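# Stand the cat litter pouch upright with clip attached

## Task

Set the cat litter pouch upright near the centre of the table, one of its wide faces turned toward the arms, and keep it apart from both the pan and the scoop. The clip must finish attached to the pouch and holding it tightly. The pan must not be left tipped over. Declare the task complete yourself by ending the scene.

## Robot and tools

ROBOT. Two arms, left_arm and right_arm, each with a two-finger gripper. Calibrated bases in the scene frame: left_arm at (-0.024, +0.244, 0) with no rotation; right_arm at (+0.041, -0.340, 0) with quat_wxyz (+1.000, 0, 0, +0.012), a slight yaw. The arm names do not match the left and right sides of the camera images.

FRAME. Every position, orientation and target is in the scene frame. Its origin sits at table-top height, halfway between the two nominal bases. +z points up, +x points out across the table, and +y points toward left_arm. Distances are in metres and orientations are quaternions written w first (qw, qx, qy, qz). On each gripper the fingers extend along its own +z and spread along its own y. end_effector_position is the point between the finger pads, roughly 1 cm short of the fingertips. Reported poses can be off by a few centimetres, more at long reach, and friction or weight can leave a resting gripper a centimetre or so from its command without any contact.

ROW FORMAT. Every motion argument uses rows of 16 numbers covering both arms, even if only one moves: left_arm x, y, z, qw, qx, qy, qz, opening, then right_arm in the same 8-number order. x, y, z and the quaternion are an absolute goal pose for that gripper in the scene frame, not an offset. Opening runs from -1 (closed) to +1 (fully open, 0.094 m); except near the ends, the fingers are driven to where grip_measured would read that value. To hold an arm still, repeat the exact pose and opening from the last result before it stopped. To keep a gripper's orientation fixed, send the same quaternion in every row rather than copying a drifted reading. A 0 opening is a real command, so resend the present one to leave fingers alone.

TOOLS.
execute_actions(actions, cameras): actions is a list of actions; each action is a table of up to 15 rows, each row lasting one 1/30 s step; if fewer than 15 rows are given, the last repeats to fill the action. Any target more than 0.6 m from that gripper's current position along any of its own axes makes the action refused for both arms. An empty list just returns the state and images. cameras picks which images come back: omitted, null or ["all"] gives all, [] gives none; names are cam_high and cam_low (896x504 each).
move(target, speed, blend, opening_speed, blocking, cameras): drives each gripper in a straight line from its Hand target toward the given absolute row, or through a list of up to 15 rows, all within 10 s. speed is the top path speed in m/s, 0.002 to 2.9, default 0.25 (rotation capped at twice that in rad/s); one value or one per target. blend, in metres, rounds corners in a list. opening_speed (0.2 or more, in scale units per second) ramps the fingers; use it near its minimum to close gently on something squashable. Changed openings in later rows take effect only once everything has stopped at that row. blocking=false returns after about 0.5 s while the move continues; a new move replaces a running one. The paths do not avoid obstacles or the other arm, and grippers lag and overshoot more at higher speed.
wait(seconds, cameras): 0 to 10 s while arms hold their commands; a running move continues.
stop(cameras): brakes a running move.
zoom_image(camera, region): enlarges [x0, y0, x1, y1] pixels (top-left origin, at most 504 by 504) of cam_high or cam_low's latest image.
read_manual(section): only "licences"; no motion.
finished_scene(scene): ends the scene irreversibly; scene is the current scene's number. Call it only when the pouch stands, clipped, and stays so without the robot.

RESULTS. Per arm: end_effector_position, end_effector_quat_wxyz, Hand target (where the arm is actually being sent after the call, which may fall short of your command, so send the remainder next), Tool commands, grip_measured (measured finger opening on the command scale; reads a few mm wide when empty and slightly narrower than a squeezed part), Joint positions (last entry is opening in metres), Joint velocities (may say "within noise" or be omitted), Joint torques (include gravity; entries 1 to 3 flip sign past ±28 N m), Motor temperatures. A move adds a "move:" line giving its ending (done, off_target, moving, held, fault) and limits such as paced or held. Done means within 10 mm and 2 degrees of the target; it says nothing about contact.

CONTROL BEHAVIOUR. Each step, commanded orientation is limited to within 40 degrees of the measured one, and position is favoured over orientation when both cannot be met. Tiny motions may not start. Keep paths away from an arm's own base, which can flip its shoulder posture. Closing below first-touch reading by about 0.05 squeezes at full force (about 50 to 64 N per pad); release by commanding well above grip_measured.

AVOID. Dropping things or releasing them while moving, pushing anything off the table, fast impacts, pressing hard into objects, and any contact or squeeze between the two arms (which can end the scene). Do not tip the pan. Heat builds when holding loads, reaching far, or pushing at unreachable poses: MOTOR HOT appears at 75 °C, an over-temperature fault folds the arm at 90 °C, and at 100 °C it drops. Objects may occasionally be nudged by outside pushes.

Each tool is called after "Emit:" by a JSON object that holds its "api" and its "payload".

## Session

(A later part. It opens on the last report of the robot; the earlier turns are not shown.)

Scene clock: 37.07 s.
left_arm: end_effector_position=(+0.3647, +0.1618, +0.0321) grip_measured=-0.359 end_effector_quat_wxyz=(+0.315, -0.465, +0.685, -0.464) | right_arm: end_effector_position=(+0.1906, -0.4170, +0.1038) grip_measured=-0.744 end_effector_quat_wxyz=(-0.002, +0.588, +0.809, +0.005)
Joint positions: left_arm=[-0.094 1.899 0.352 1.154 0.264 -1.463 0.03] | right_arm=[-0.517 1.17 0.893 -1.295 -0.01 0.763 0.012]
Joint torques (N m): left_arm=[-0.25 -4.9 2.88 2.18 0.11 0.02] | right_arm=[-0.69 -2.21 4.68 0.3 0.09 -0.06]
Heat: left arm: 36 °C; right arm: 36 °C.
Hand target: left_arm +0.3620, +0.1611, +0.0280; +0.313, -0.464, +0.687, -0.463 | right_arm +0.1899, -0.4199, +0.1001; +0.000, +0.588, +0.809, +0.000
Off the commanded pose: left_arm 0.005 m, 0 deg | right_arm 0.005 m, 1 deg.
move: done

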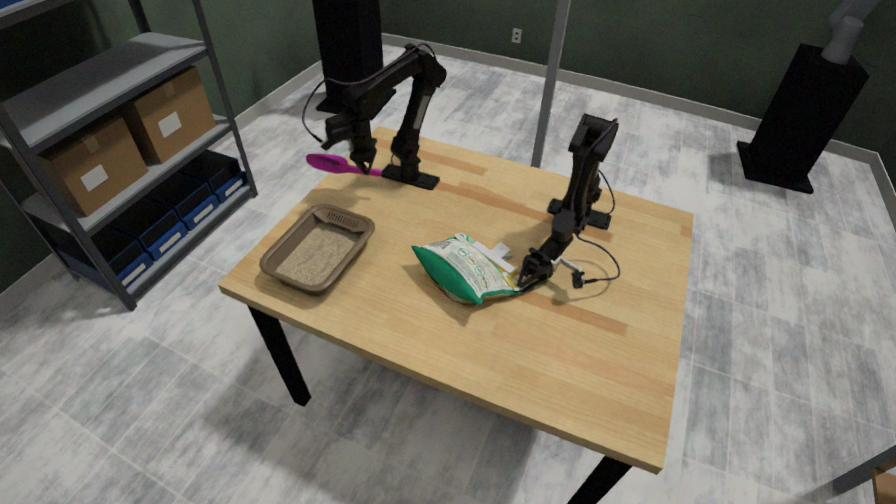

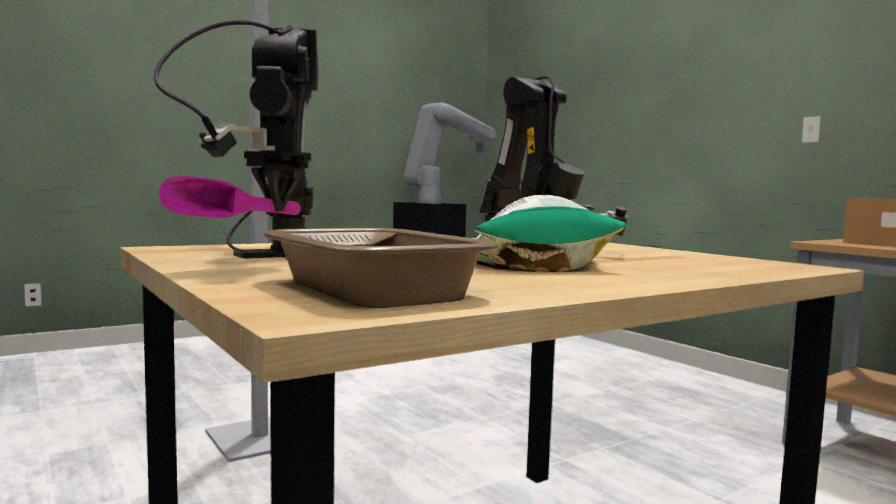

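Emit:
{"api": "move", "payload": {"target": [[0.362, 0.161, 0.028, 0.3126, -0.4635, 0.6873, -0.4636, -0.36, 0.19, -0.36, 0.09, 0, 0.7071, 0.7071, 0, -0.95],[0.362, 0.161, 0.028, 0.3126, -0.4635, 0.6873, -0.4636, -0.36, 0.19, -0.36, 0.03, 0, 0.7071, 0.7071, 0, -0.95]], "speed": 0.1}}

Emit:
{"api": "zoom_image", "payload": {"camera": "cam_high", "region": [300, 130, 460, 250]}}

Emit:
{"api": "zoom_image", "payload": {"camera": "cam_low", "region": [140, 130, 380, 270]}}

Scene clock: 40.27 s.
left_arm: end_effector_position=(+0.3647, +0.1618, +0.0321) grip_measured=-0.359 end_effector_quat_wxyz=(+0.315, -0.465, +0.685, -0.464) | right_arm: end_effector_position=(+0.1938, -0.3594, +0.0344) grip_measured=-0.744 end_effector_quat_wxyz=(+0.001, +0.708, +0.706, +0.009)
Joint positions: left_arm=[-0.094 1.899 0.352 1.154 0.264 -1.463 0.03] | right_arm=[-0.175 1.144 0.597 -1.011 -0.014 1.422 0.012]
Joint torques (N m): left_arm=[-0.01 -4.68 3.11 2.17 0.09 0.07] | right_arm=[0.84 -1.48 4.63 0.22 0.14 0.08]
Heat: left arm: 36 °C; right arm: 36 °C.
Hand target: left_arm +0.3620, +0.1611, +0.0280; +0.313, -0.464, +0.687, -0.463 | right_arm +0.1899, -0.3600, +0.0301; +0.000, +0.707, +0.707, +0.000
Off the commanded pose: left_arm 0.005 m, 0 deg | right_arm 0.006 m, 1 deg.
move: done

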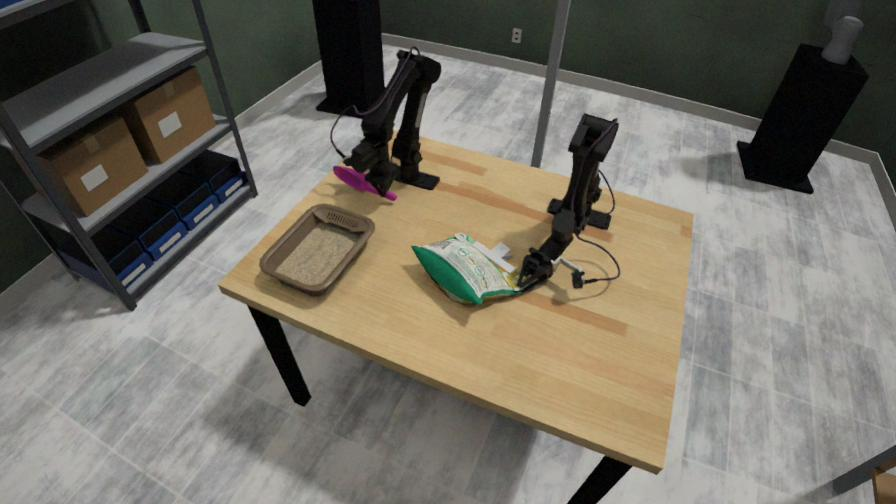

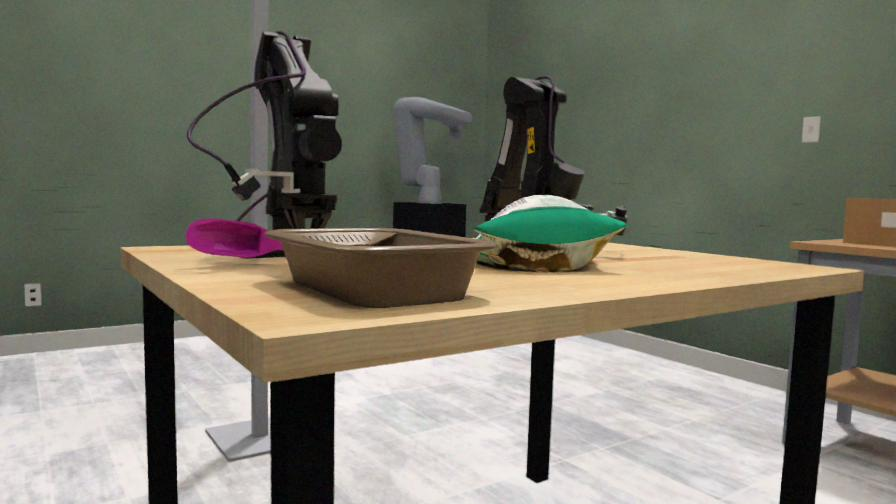

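Scaled by 3.150.

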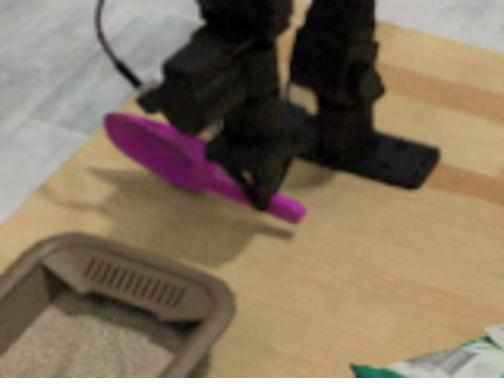

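Scaled by 2.100.

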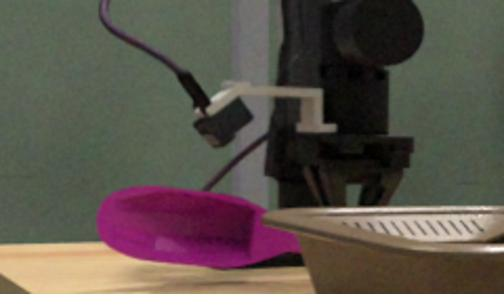

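Emit:
{"api": "move", "payload": {"target": [0.362, 0.161, 0.028, 0.3126, -0.4635, 0.6873, -0.4636, -0.36, 0.19, -0.36, 0.016, 0, 0.7071, 0.7071, 0, -0.95], "speed": 0.03}}

Emit:
{"api": "zoom_image", "payload": {"camera": "cam_high", "region": [300, 130, 460, 250]}}

Emit:
{"api": "zoom_image", "payload": {"camera": "cam_low", "region": [140, 130, 380, 270]}}

Scene clock: 41.47 s.
left_arm: end_effector_position=(+0.3647, +0.1618, +0.0321) grip_measured=-0.359 end_effector_quat_wxyz=(+0.315, -0.465, +0.685, -0.464) | right_arm: end_effector_position=(+0.1945, -0.3595, +0.0205) grip_measured=-0.744 end_effector_quat_wxyz=(+0.001, +0.708, +0.706, +0.010)
Joint positions: left_arm=[-0.094 1.899 0.352 1.154 0.264 -1.463 0.03] | right_arm=[-0.175 1.17 0.553 -0.94 -0.014 1.422 0.012]
Joint torques (N m): left_arm=[0.14 -4.82 3.06 2.16 0.07 0.02] | right_arm=[0.57 -1.59 4.18 0.25 0.09 0.05]
Heat: left arm: 36 °C; right arm: 36 °C.
Hand target: left_arm +0.3620, +0.1611, +0.0280; +0.313, -0.464, +0.687, -0.463 | right_arm +0.1900, -0.3600, +0.0162; +0.000, +0.707, +0.707, +0.000
Off the commanded pose: left_arm 0.005 m, 0 deg | right_arm 0.006 m, 1 deg.
move: done

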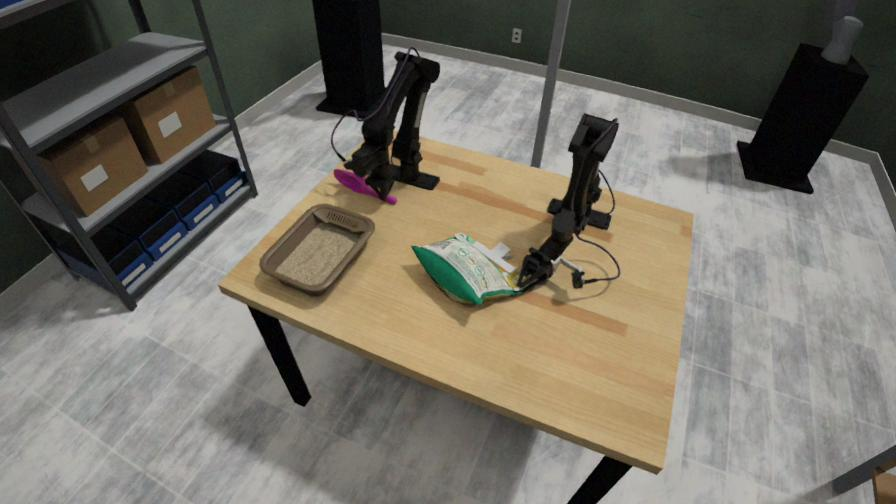

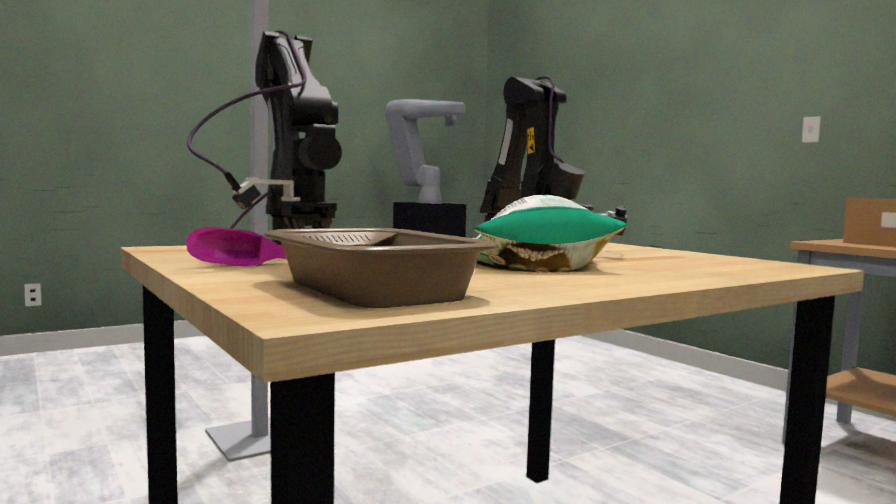

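Scaled by 3.150.

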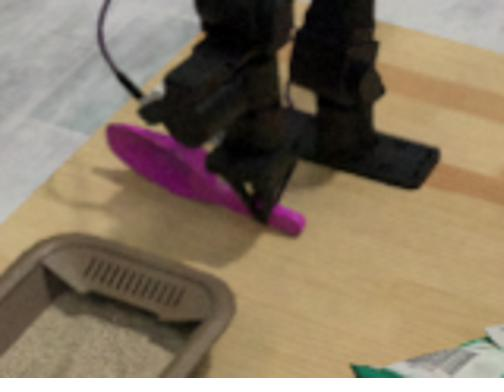

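Scaled by 2.100.

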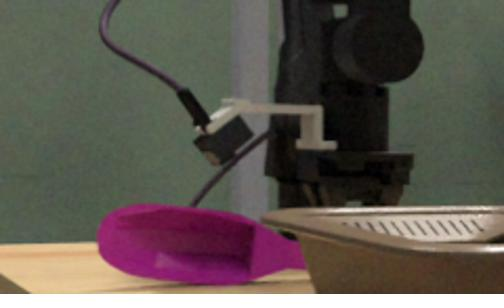

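Emit:
{"api": "move", "payload": {"target": [0.362, 0.161, 0.028, 0.3126, -0.4635, 0.6873, -0.4636, -0.36, 0.19, -0.36, 0.016, 0, 0.7071, 0.7071, 0, -0.1], "speed": 0.03, "opening_speed": 0.3}}

Emit:
{"api": "zoom_image", "payload": {"camera": "cam_high", "region": [300, 130, 460, 250]}}

Scene clock: 44.60 s.
left_arm: end_effector_position=(+0.3647, +0.1618, +0.0321) grip_measured=-0.359 end_effector_quat_wxyz=(+0.315, -0.465, +0.685, -0.464) | right_arm: end_effector_position=(+0.1948, -0.3595, +0.0205) grip_measured=-0.102 end_effector_quat_wxyz=(+0.002, +0.708, +0.706, +0.010)
Joint positions: left_arm=[-0.094 1.899 0.352 1.154 0.264 -1.463 0.03] | right_arm=[-0.175 1.17 0.553 -0.939 -0.014 1.423 0.042]
Joint torques (N m): left_arm=[-0.02 -4.79 2.93 2.17 0.07 0.03] | right_arm=[0.92 -1.57 4.21 0.23 0.13 0.01]
Heat: left arm: 36 °C; right arm: 36 °C.
Hand target: left_arm +0.3620, +0.1611, +0.0280; +0.313, -0.464, +0.687, -0.463 | right_arm +0.1900, -0.3600, +0.0162; +0.000, +0.707, +0.707, +0.000
Off the commanded pose: left_arm 0.005 m, 0 deg | right_arm 0.007 m, 1 deg.
move: done

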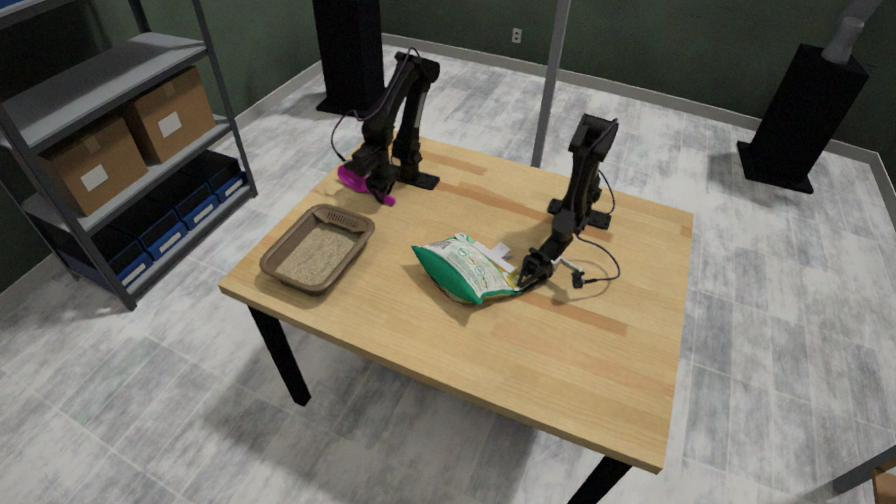

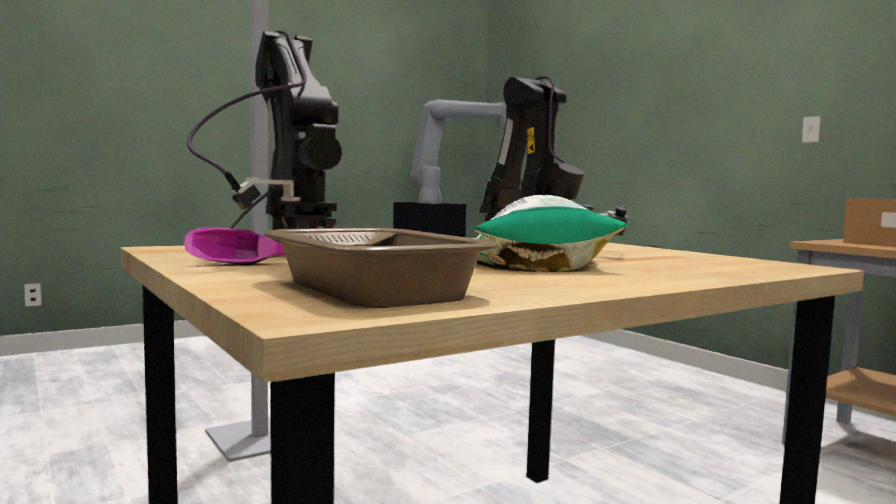

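Scaled by 3.150.

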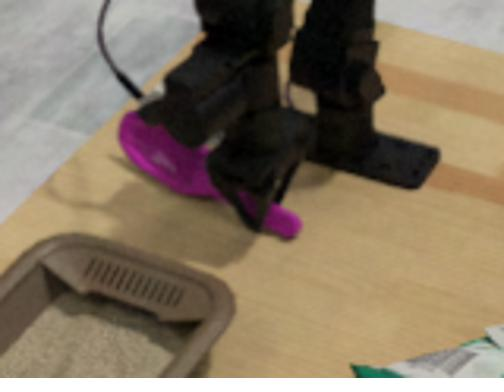

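Emit:
{"api": "move", "payload": {"target": [[0.362, 0.161, 0.028, 0.3126, -0.4635, 0.6873, -0.4636, -0.36, 0.19, -0.36, 0.12, 0, 0.7071, 0.7071, 0, -0.1],[0.362, 0.161, 0.028, 0.3126, -0.4635, 0.6873, -0.4636, -0.36, 0.225, -0.20, 0.12, 0.5055, -0.8407, 0.1659, -0.0997, -0.36]], "speed": 0.2}}

Scene clock: 49.80 s.
left_arm: end_effector_position=(+0.3647, +0.1618, +0.0321) grip_measured=-0.359 end_effector_quat_wxyz=(+0.315, -0.465, +0.685, -0.464) | right_arm: end_effector_position=(+0.2130, -0.2586, +0.1197) grip_measured=-0.102 end_effector_quat_wxyz=(-0.429, +0.866, +0.241, +0.090)
Joint positions: left_arm=[-0.094 1.899 0.352 1.154 0.264 -1.463 0.03] | right_arm=[-0.344 1.435 0.841 -1.423 -0.819 2.082 0.042]
Joint torques (N m): left_arm=[0.01 -4.74 3.15 2.17 0.11 0.04] | right_arm=[0.06 -3.73 4.92 -0.61 -0.48 -0.07]
Heat: left arm: 36 °C; right arm: 36 °C.
Hand target: left_arm +0.3619, +0.1611, +0.0280; +0.313, -0.464, +0.687, -0.463 | right_arm +0.2130, -0.2587, +0.1201; -0.428, +0.867, +0.241, +0.091
Tool commands: left_gripper/opening=-0.36 right_gripper/opening=-0.1
Off the commanded pose: left_arm 0.005 m, 0 deg | right_arm 0.060 m, 48 deg.
move: held (right_arm; a check stopped the path); path passed 1 of 2 targets; target 2's new opening was not sent; limits=held
pose unreachable (right arm): on one or more control steps of this call, first in action 0 (counted from 0), this arm could not follow its commanded pose, so it was not sent that pose on those steps. It may still have moved: this result reports where it is.
cause: moving toward the commanded pose would bring two parts of the arm too close to each other (its upper arm (the part past joint 2) and its wrist camera, with joints 3 (elbow) to 6 (wrist roll) between them).

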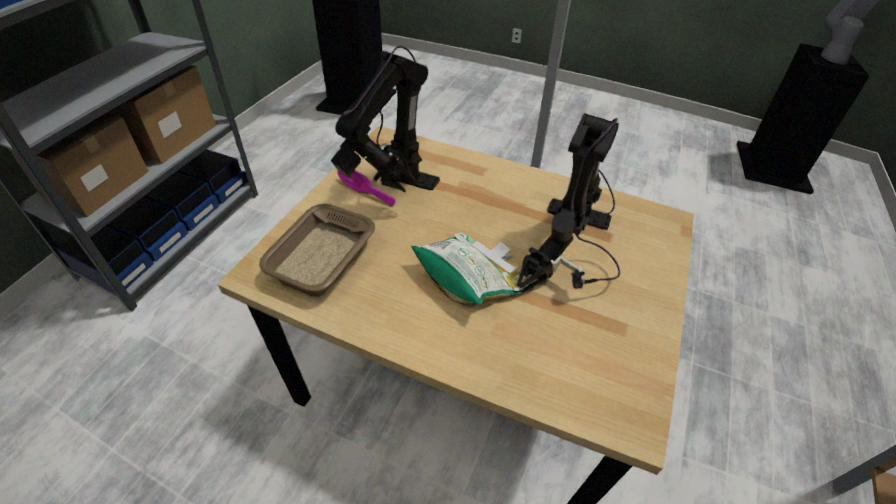

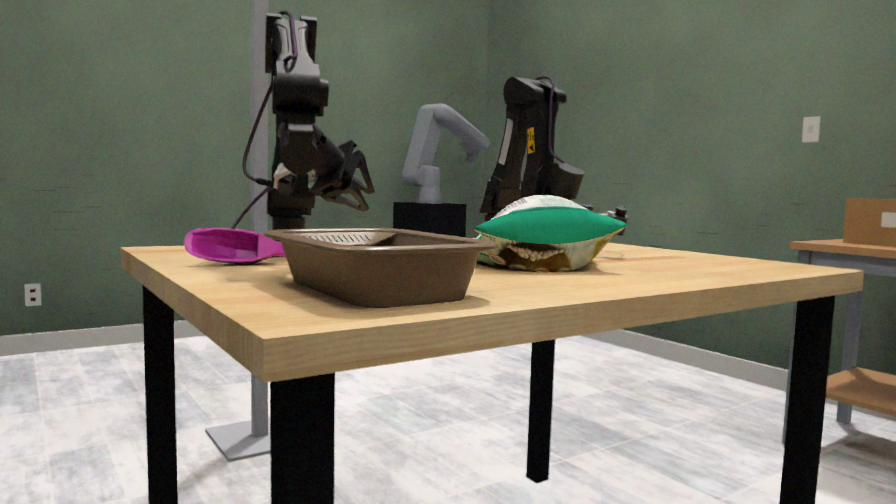

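Emit:
{"api": "move", "payload": {"target": [[0.362, 0.161, 0.028, 0.3126, -0.4635, 0.6873, -0.4636, -0.36, 0.22, -0.22, 0.14, 0.3535, -0.3535, 0.8535, 0.1465, -0.1],[0.362, 0.161, 0.028, 0.3126, -0.4635, 0.6873, -0.4636, -0.36, 0.235, -0.18, 0.12, 0.5055, -0.8407, 0.1659, -0.0997, -0.36]], "speed": 0.25}}

Scene clock: 50.77 s.
left_arm: end_effector_position=(+0.3647, +0.1618, +0.0321) grip_measured=-0.359 end_effector_quat_wxyz=(+0.315, -0.465, +0.685, -0.464) | right_arm: end_effector_position=(+0.2174, -0.2606, +0.1196) grip_measured=-0.102 end_effector_quat_wxyz=(-0.439, +0.865, +0.224, +0.096)
Joint positions: left_arm=[-0.094 1.899 0.352 1.154 0.264 -1.463 0.03] | right_arm=[-0.367 1.457 0.841 -1.42 -0.842 2.08 0.042]
Joint torques (N m): left_arm=[0.03 -4.81 3.1 2.14 0.07 -0.02] | right_arm=[0.1 -4.16 4.63 -0.62 -0.5 -0.06]
Heat: left arm: 36 °C; right arm: 36 °C.
Hand target: left_arm +0.3619, +0.1611, +0.0280; +0.312, -0.464, +0.688, -0.463 | right_arm +0.2169, -0.2603, +0.1201; -0.440, +0.865, +0.223, +0.095
Tool commands: left_gripper/opening=-0.36 right_gripper/opening=-0.1
Off the commanded pose: left_arm 0.005 m, 0 deg | right_arm 0.083 m, 46 deg.
move: held (right_arm; a check stopped the path); path passed 0 of 2 targets; target 2's new opening was not sent; limits=held
pose unreachable (right arm): on one or more control steps of this call, first in action 0 (counted from 0), this arm could not follow its commanded pose, so it was not sent that pose on those steps. It may still have moved: this result reports where it is.
cause: moving toward the commanded pose would bring two parts of the arm too close to each other (its upper arm (the part past joint 2) and its wrist camera, with joints 3 (elbow) to 6 (wrist roll) between them).

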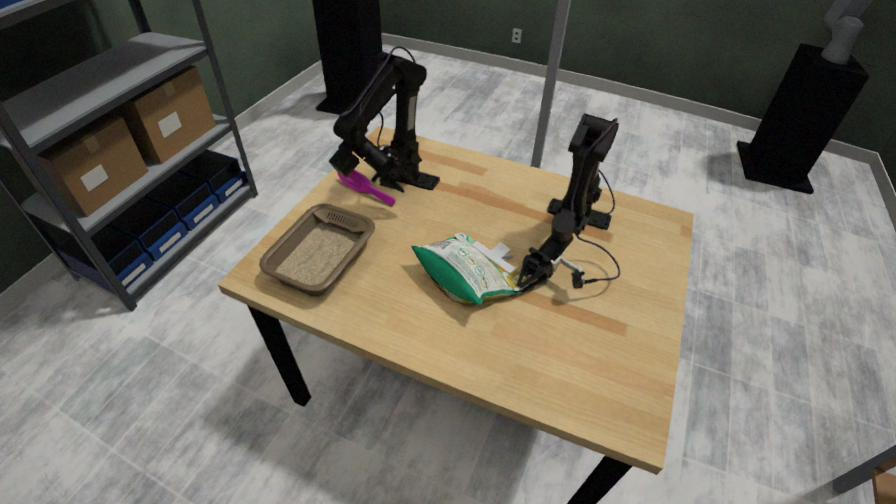

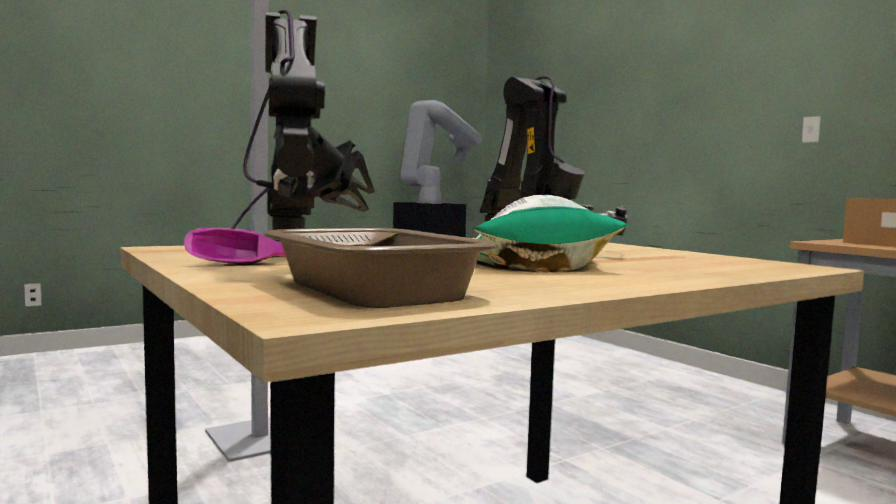

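Emit:
{"api": "move", "payload": {"target": [[0.362, 0.161, 0.028, 0.3126, -0.4635, 0.6873, -0.4636, -0.36, 0.20, -0.33, 0.13, 0, 0.7071, 0.7071, 0, -0.1],[0.362, 0.161, 0.028, 0.3126, -0.4635, 0.6873, -0.4636, -0.36, 0.20, -0.28, 0.14, 0, 0, 1, 0, -0.1],[0.362, 0.161, 0.028, 0.3126, -0.4635, 0.6873, -0.4636, -0.36, 0.21, -0.22, 0.14, 0.3535, -0.3535, 0.8535, 0.1465, -0.1]], "speed": 0.35, "cameras": ["cam_high"]}}

Scene clock: 58.00 s.
left_arm: end_effector_position=(+0.3648, +0.1618, +0.0322) grip_measured=-0.359 end_effector_quat_wxyz=(+0.315, -0.465, +0.685, -0.465) | right_arm: end_effector_position=(+0.2108, -0.2204, +0.1448) grip_measured=-0.102 end_effector_quat_wxyz=(+0.354, -0.352, +0.855, +0.143)
Joint positions: left_arm=[-0.094 1.899 0.352 1.154 0.264 -1.463 0.03] | right_arm=[0.338 0.551 0.576 -0.856 -0.287 -0.308 0.042]
Joint torques (N m): left_arm=[0.06 -4.86 2.99 2.16 0.1 0.02] | right_arm=[-0.7 0.68 5.08 1.48 -0.33 -0.09]
Heat: left arm: 37 °C; right arm: 36 °C.
Hand target: left_arm +0.3620, +0.1611, +0.0281; +0.313, -0.464, +0.687, -0.463 | right_arm +0.2099, -0.2200, +0.1400; +0.353, -0.354, +0.854, +0.146
Off the commanded pose: left_arm 0.005 m, 0 deg | right_arm 0.005 m, 0 deg.
move: done
Images, in order (width x height): cam_high 896x504.

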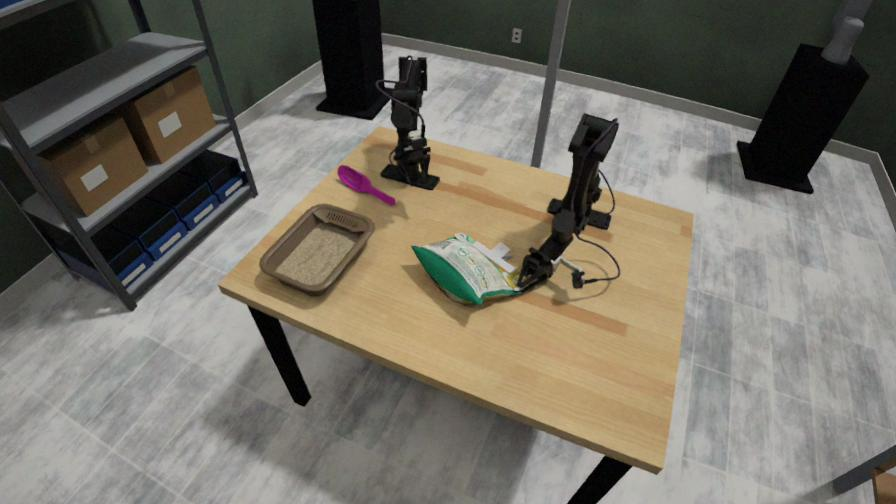

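Scoop is flat and out of the way. Now roll the right gripper.

Emit:
{"api": "move", "payload": {"target": [0.362, 0.161, 0.028, 0.3126, -0.4635, 0.6873, -0.4636, -0.36, 0.238, -0.175, 0.10, 0.5055, -0.8407, 0.1659, -0.0997, -0.36], "speed": 0.3}}

Scene clock: 62.00 s.
left_arm: end_effector_position=(+0.3648, +0.1618, +0.0322) grip_measured=-0.359 end_effector_quat_wxyz=(+0.315, -0.465, +0.685, -0.465) | right_arm: end_effector_position=(+0.2455, -0.1753, +0.1079) grip_measured=-0.358 end_effector_quat_wxyz=(-0.514, +0.823, -0.204, +0.130)
Joint positions: left_arm=[-0.094 1.899 0.352 1.154 0.264 -1.463 0.03] | right_arm=[0.145 0.804 0.246 -0.115 -0.791 -2.091 0.03]
Joint torques (N m): left_arm=[0.09 -4.88 2.88 2.18 0.11 0.07] | right_arm=[0.51 -0.72 4.94 1.39 -0.46 -0.02]
Heat: left arm: 37 °C; right arm: 36 °C.
Hand target: left_arm +0.3620, +0.1611, +0.0280; +0.313, -0.464, +0.687, -0.463 | right_arm +0.2382, -0.1742, +0.1000; -0.513, +0.826, -0.205, +0.116
Off the commanded pose: left_arm 0.005 m, 0 deg | right_arm 0.011 m, 6 deg.
joint sent to its limit (right arm) — joint 6 (wrist roll), lower limit. The joint targets are off in orientation, not in position.
move: off_target (right_arm)

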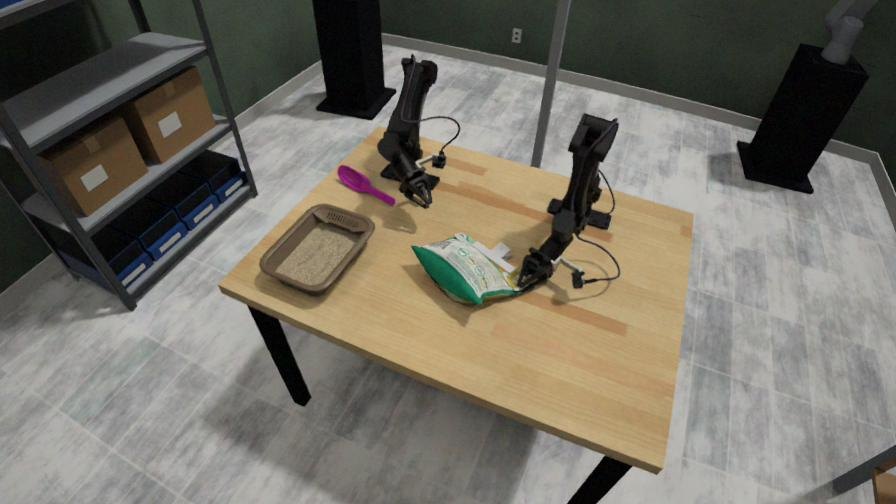

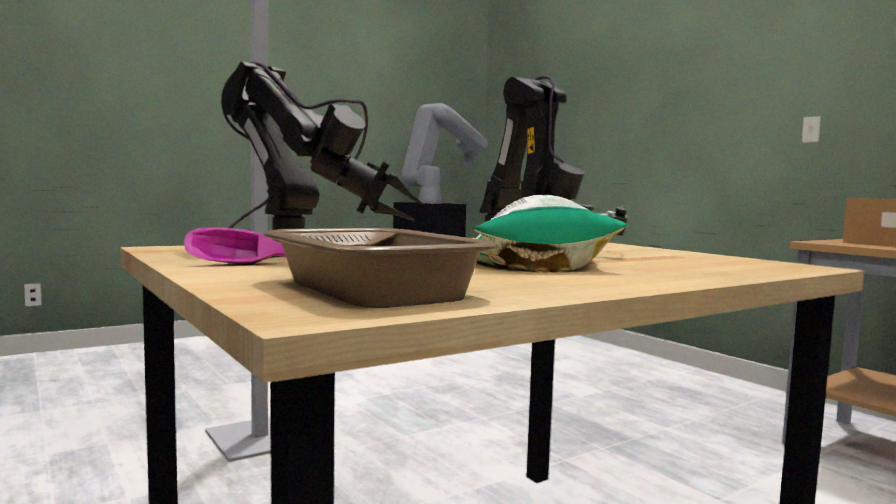

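Emit:
{"api": "move", "payload": {"target": [0.362, 0.161, 0.028, 0.3126, -0.4635, 0.6873, -0.4636, -0.36, 0.242, -0.155, 0.035, 0.5055, -0.8407, 0.1659, -0.0997, -0.36], "speed": 0.1}}

Emit:
{"api": "zoom_image", "payload": {"camera": "cam_high", "region": [380, 170, 500, 260]}}

Scene clock: 63.83 s.
left_arm: end_effector_position=(+0.3648, +0.1618, +0.0322) grip_measured=-0.359 end_effector_quat_wxyz=(+0.315, -0.465, +0.685, -0.465) | right_arm: end_effector_position=(+0.2520, -0.1546, +0.0422) grip_measured=-0.358 end_effector_quat_wxyz=(-0.509, +0.835, -0.171, +0.121)
Joint positions: left_arm=[-0.094 1.899 0.352 1.154 0.264 -1.463 0.03] | right_arm=[0.246 1.304 0.102 0.537 -0.746 -2.091 0.03]
Joint torques (N m): left_arm=[-0.13 -4.68 3.1 2.16 0.11 0.08] | right_arm=[0.17 -1.62 3.33 1.37 -0.54 -0.06]
Heat: left arm: 37 °C; right arm: 36 °C.
Hand target: left_arm +0.3620, +0.1611, +0.0280; +0.313, -0.464, +0.687, -0.463 | right_arm +0.2420, -0.1546, +0.0350; -0.507, +0.838, -0.173, +0.102
Off the commanded pose: left_arm 0.005 m, 0 deg | right_arm 0.012 m, 3 deg.
joint sent to its limit (right arm) — joint 6 (wrist roll), lower limit. The joint targets still meet the commanded pose.
move: off_target (right_arm)

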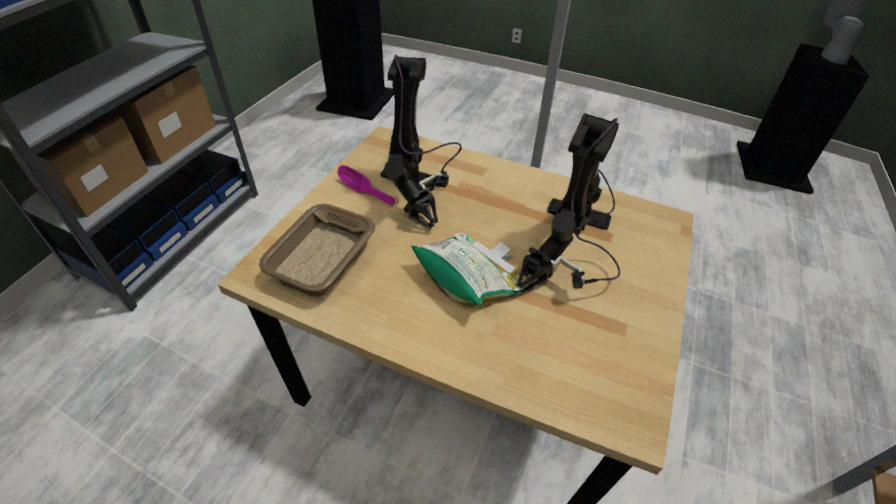

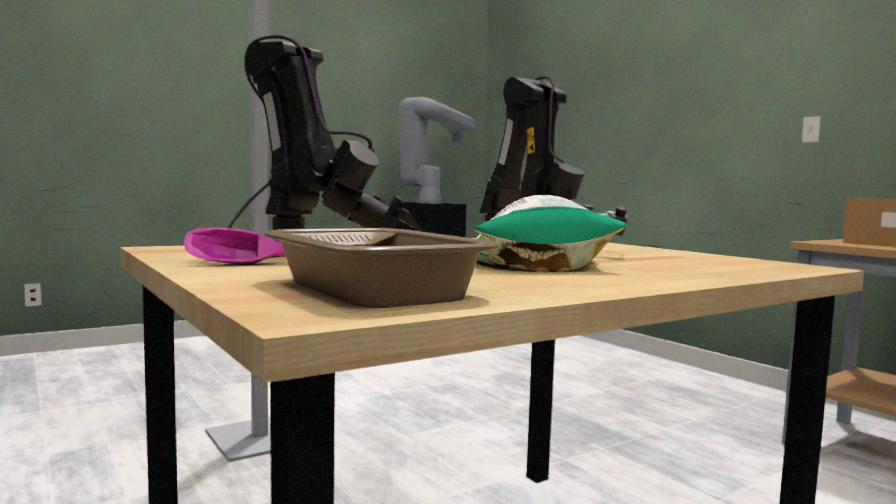

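Scaled by 4.200.

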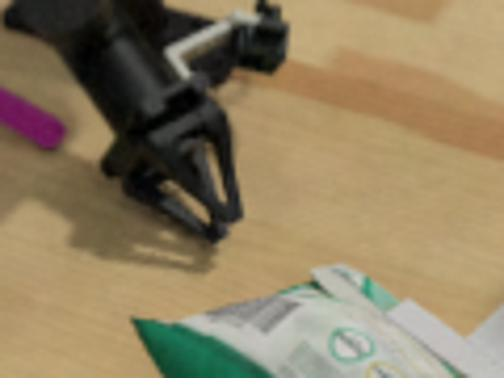

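Emit:
{"api": "move", "payload": {"target": [[0.362, 0.161, 0.028, 0.3126, -0.4635, 0.6873, -0.4636, -0.36, 0.238, -0.145, 0.018, 0.5055, -0.8407, 0.1659, -0.0997, -0.36],[0.362, 0.161, 0.028, 0.3126, -0.4635, 0.6873, -0.4636, -0.36, 0.255, -0.105, 0.017, 0.5055, -0.8407, 0.1659, -0.0997, -0.36]], "speed": 0.06, "cameras": ["cam_high"]}}

Emit:
{"api": "zoom_image", "payload": {"camera": "cam_high", "region": [400, 190, 500, 270]}}

Scene clock: 65.77 s.
left_arm: end_effector_position=(+0.3648, +0.1618, +0.0322) grip_measured=-0.359 end_effector_quat_wxyz=(+0.315, -0.465, +0.685, -0.465) | right_arm: end_effector_position=(+0.2568, -0.1040, +0.0279) grip_measured=-0.358 end_effector_quat_wxyz=(-0.521, +0.833, -0.149, +0.116)
Joint positions: left_arm=[-0.094 1.899 0.352 1.154 0.264 -1.463 0.03] | right_arm=[0.486 1.651 0.144 0.961 -0.59 -1.938 0.03]
Joint torques (N m): left_arm=[-0.02 -4.88 3.02 2.16 0.08 0.02] | right_arm=[0.61 -2.71 3.92 1.26 -0.13 0.21]
Heat: left arm: 37 °C; right arm: 36 °C.
Hand target: left_arm +0.3620, +0.1611, +0.0280; +0.313, -0.464, +0.687, -0.463 | right_arm +0.2547, -0.1053, +0.0174; -0.506, +0.841, -0.166, +0.100
Off the commanded pose: left_arm 0.005 m, 0 deg | right_arm 0.011 m, 3 deg.
move: off_target (right_arm)
Images, in order (width x height): cam_high 896x504.

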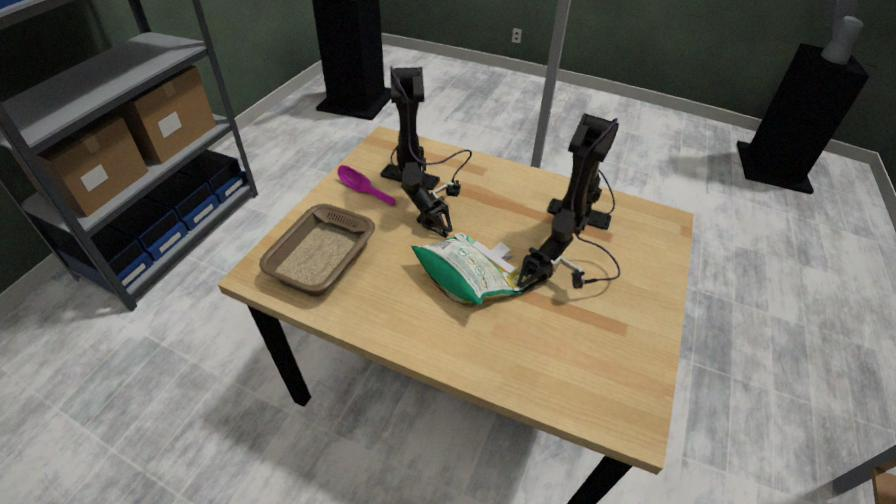

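Scaled by 5.040.

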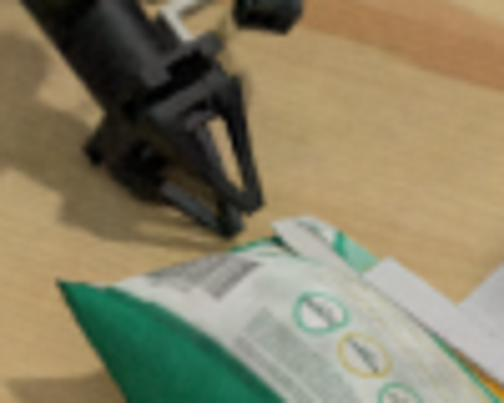

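Emit:
{"api": "move", "payload": {"target": [0.362, 0.161, 0.028, 0.3126, -0.4635, 0.6873, -0.4636, -0.36, 0.263, -0.092, 0.014, 0.5055, -0.8407, 0.1659, -0.0997, -0.36], "speed": 0.05, "cameras": ["cam_high"]}}

Emit:
{"api": "zoom_image", "payload": {"camera": "cam_high", "region": [400, 190, 500, 270]}}

Scene clock: 66.90 s.
left_arm: end_effector_position=(+0.3648, +0.1618, +0.0322) grip_measured=-0.359 end_effector_quat_wxyz=(+0.315, -0.465, +0.685, -0.465) | right_arm: end_effector_position=(+0.2659, -0.0906, +0.0279) grip_measured=-0.358 end_effector_quat_wxyz=(-0.524, +0.830, -0.147, +0.119)
Joint positions: left_arm=[-0.094 1.899 0.352 1.154 0.264 -1.463 0.03] | right_arm=[0.524 1.715 0.193 1.002 -0.558 -1.913 0.03]
Joint torques (N m): left_arm=[-0.06 -4.78 2.99 2.16 0.08 0.04] | right_arm=[0.42 -3.22 3.9 1.21 -0.05 0.14]
Heat: left arm: 37 °C; right arm: 36 °C.
Hand target: left_arm +0.3620, +0.1611, +0.0280; +0.313, -0.464, +0.687, -0.463 | right_arm +0.2624, -0.0925, +0.0146; -0.506, +0.841, -0.166, +0.100
Off the commanded pose: left_arm 0.005 m, 0 deg | right_arm 0.014 m, 4 deg.
move: off_target (right_arm)
Images, in order (width x height): cam_high 896x504.

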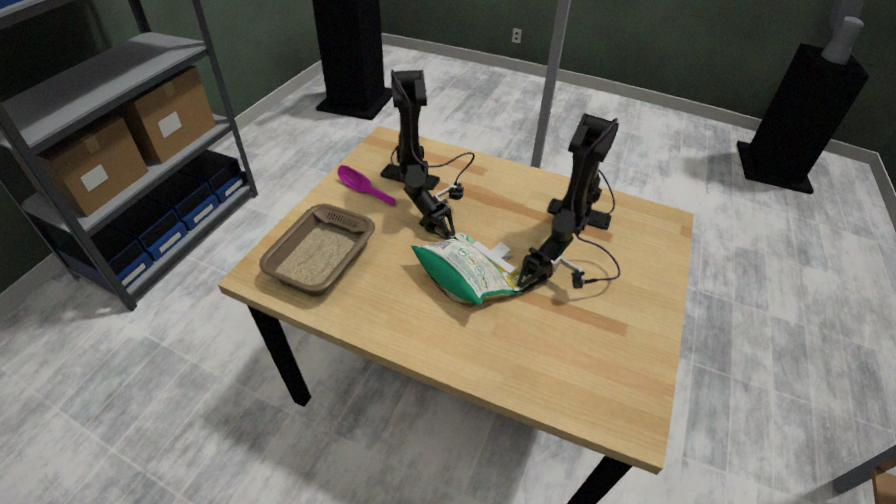

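Scaled by 5.040.

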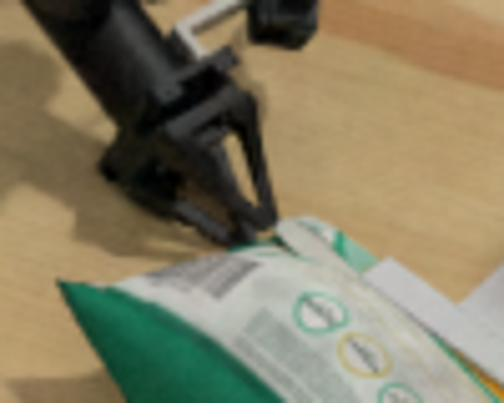

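Emit:
{"api": "move", "payload": {"target": [0.362, 0.161, 0.028, 0.3126, -0.4635, 0.6873, -0.4636, -0.36, 0.270, -0.078, 0.020, 0.5055, -0.8407, 0.1659, -0.0997, -0.36], "speed": 0.04, "cameras": ["cam_high"]}}

Emit:
{"api": "zoom_image", "payload": {"camera": "cam_high", "region": [400, 190, 500, 270]}}

Scene clock: 67.93 s.
left_arm: end_effector_position=(+0.3648, +0.1618, +0.0322) grip_measured=-0.359 end_effector_quat_wxyz=(+0.315, -0.465, +0.685, -0.465) | right_arm: end_effector_position=(+0.2714, -0.0796, +0.0286) grip_measured=-0.358 end_effector_quat_wxyz=(-0.518, +0.834, -0.154, +0.117)
Joint positions: left_arm=[-0.094 1.899 0.352 1.154 0.264 -1.463 0.03] | right_arm=[0.563 1.715 0.24 0.949 -0.515 -1.888 0.03]
Joint torques (N m): left_arm=[-0.02 -4.97 2.99 2.21 0.1 0.07] | right_arm=[0.8 -3.64 4.86 1.29 -0.17 0.16]
Heat: left arm: 37 °C; right arm: 36 °C.
Hand target: left_arm +0.3620, +0.1611, +0.0280; +0.313, -0.464, +0.687, -0.463 | right_arm +0.2697, -0.0784, +0.0202; -0.506, +0.840, -0.166, +0.100
Off the commanded pose: left_arm 0.005 m, 0 deg | right_arm 0.009 m, 3 deg.
move: off_target (right_arm)
Images, in order (width x height): cam_high 896x504.

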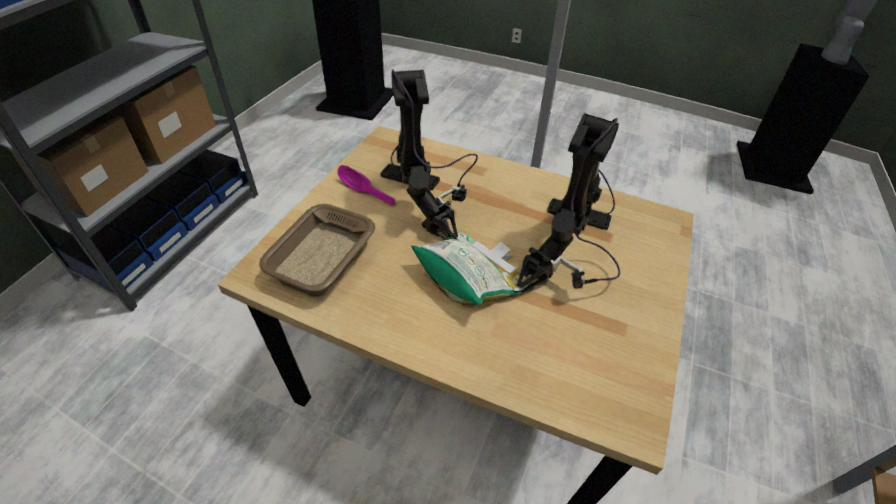

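Scaled by 5.040.

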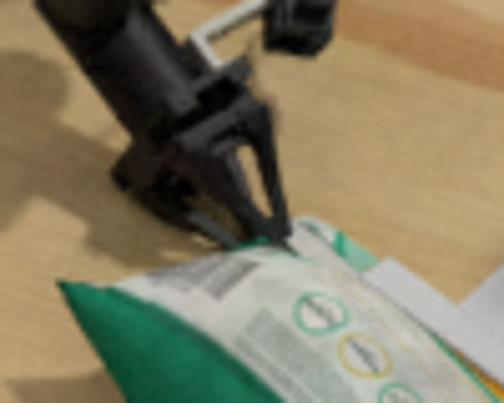

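Emit:
{"api": "move", "payload": {"target": [0.365, 0.160, 0.075, 0.3126, -0.4635, 0.6873, -0.4636, -0.36, 0.272, -0.078, 0.068, 0.5055, -0.8407, 0.1659, -0.0997, -0.36], "speed": 0.05}}

Emit:
{"api": "zoom_image", "payload": {"camera": "cam_high", "region": [400, 190, 580, 310]}}

Emit:
{"api": "zoom_image", "payload": {"camera": "cam_low", "region": [440, 150, 680, 290]}}

Scene clock: 69.73 s.
left_arm: end_effector_position=(+0.3558, +0.1630, +0.0561) grip_measured=-0.359 end_effector_quat_wxyz=(+0.297, -0.478, +0.695, -0.448) | right_arm: end_effector_position=(+0.2694, -0.0841, +0.0566) grip_measured=-0.358 end_effector_quat_wxyz=(-0.493, +0.847, -0.172, +0.101)
Joint positions: left_arm=[-0.094 1.66 0.363 0.845 0.262 -1.463 0.03] | right_arm=[0.563 1.441 0.308 0.537 -0.498 -1.887 0.03]
Joint torques (N m): left_arm=[-0.28 -7.28 6.95 2 0.11 0.01] | right_arm=[-0.08 -5.31 6.99 1.51 -0.38 0.09]
Heat: left arm: 37 °C; right arm: 36 °C.
Hand target: left_arm +0.3645, +0.1601, +0.0751; +0.313, -0.464, +0.687, -0.464 | right_arm +0.2719, -0.0782, +0.0679; -0.506, +0.841, -0.166, +0.100
Off the commanded pose: left_arm 0.021 m, 3 deg | right_arm 0.013 m, 2 deg.
move: off_target (left_arm, right_arm)

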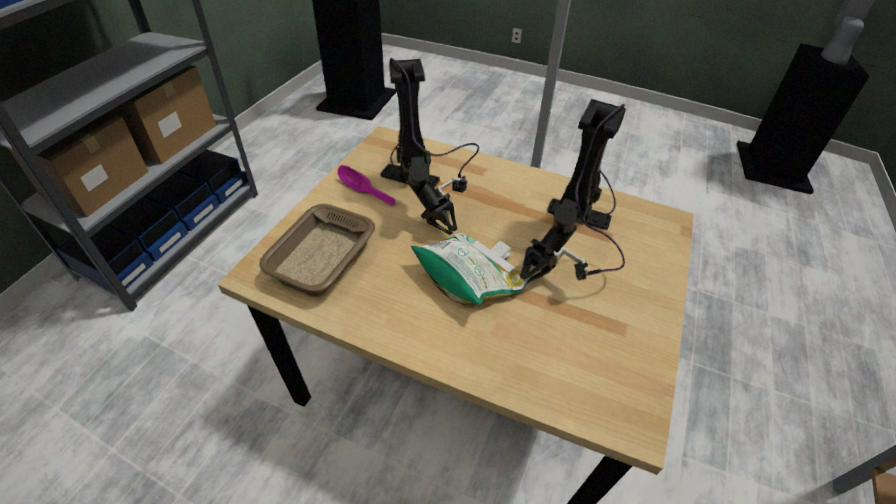

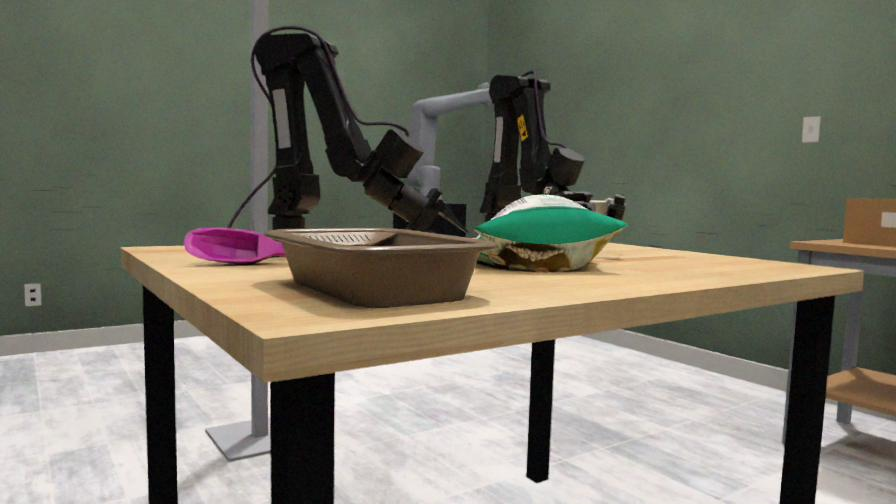

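Scaled by 2.800.

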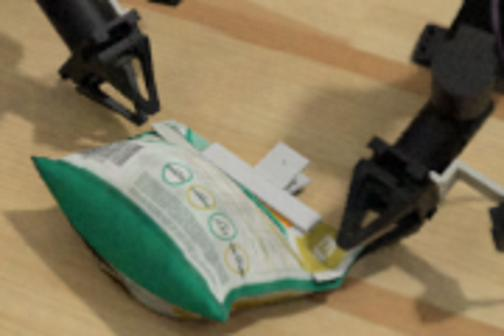

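Scaled by 2.100.

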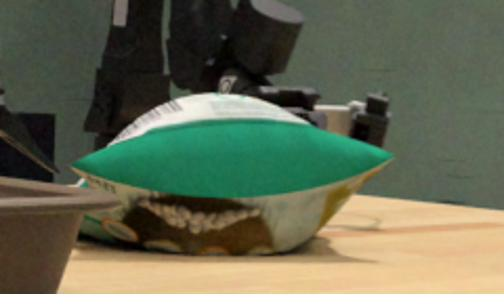

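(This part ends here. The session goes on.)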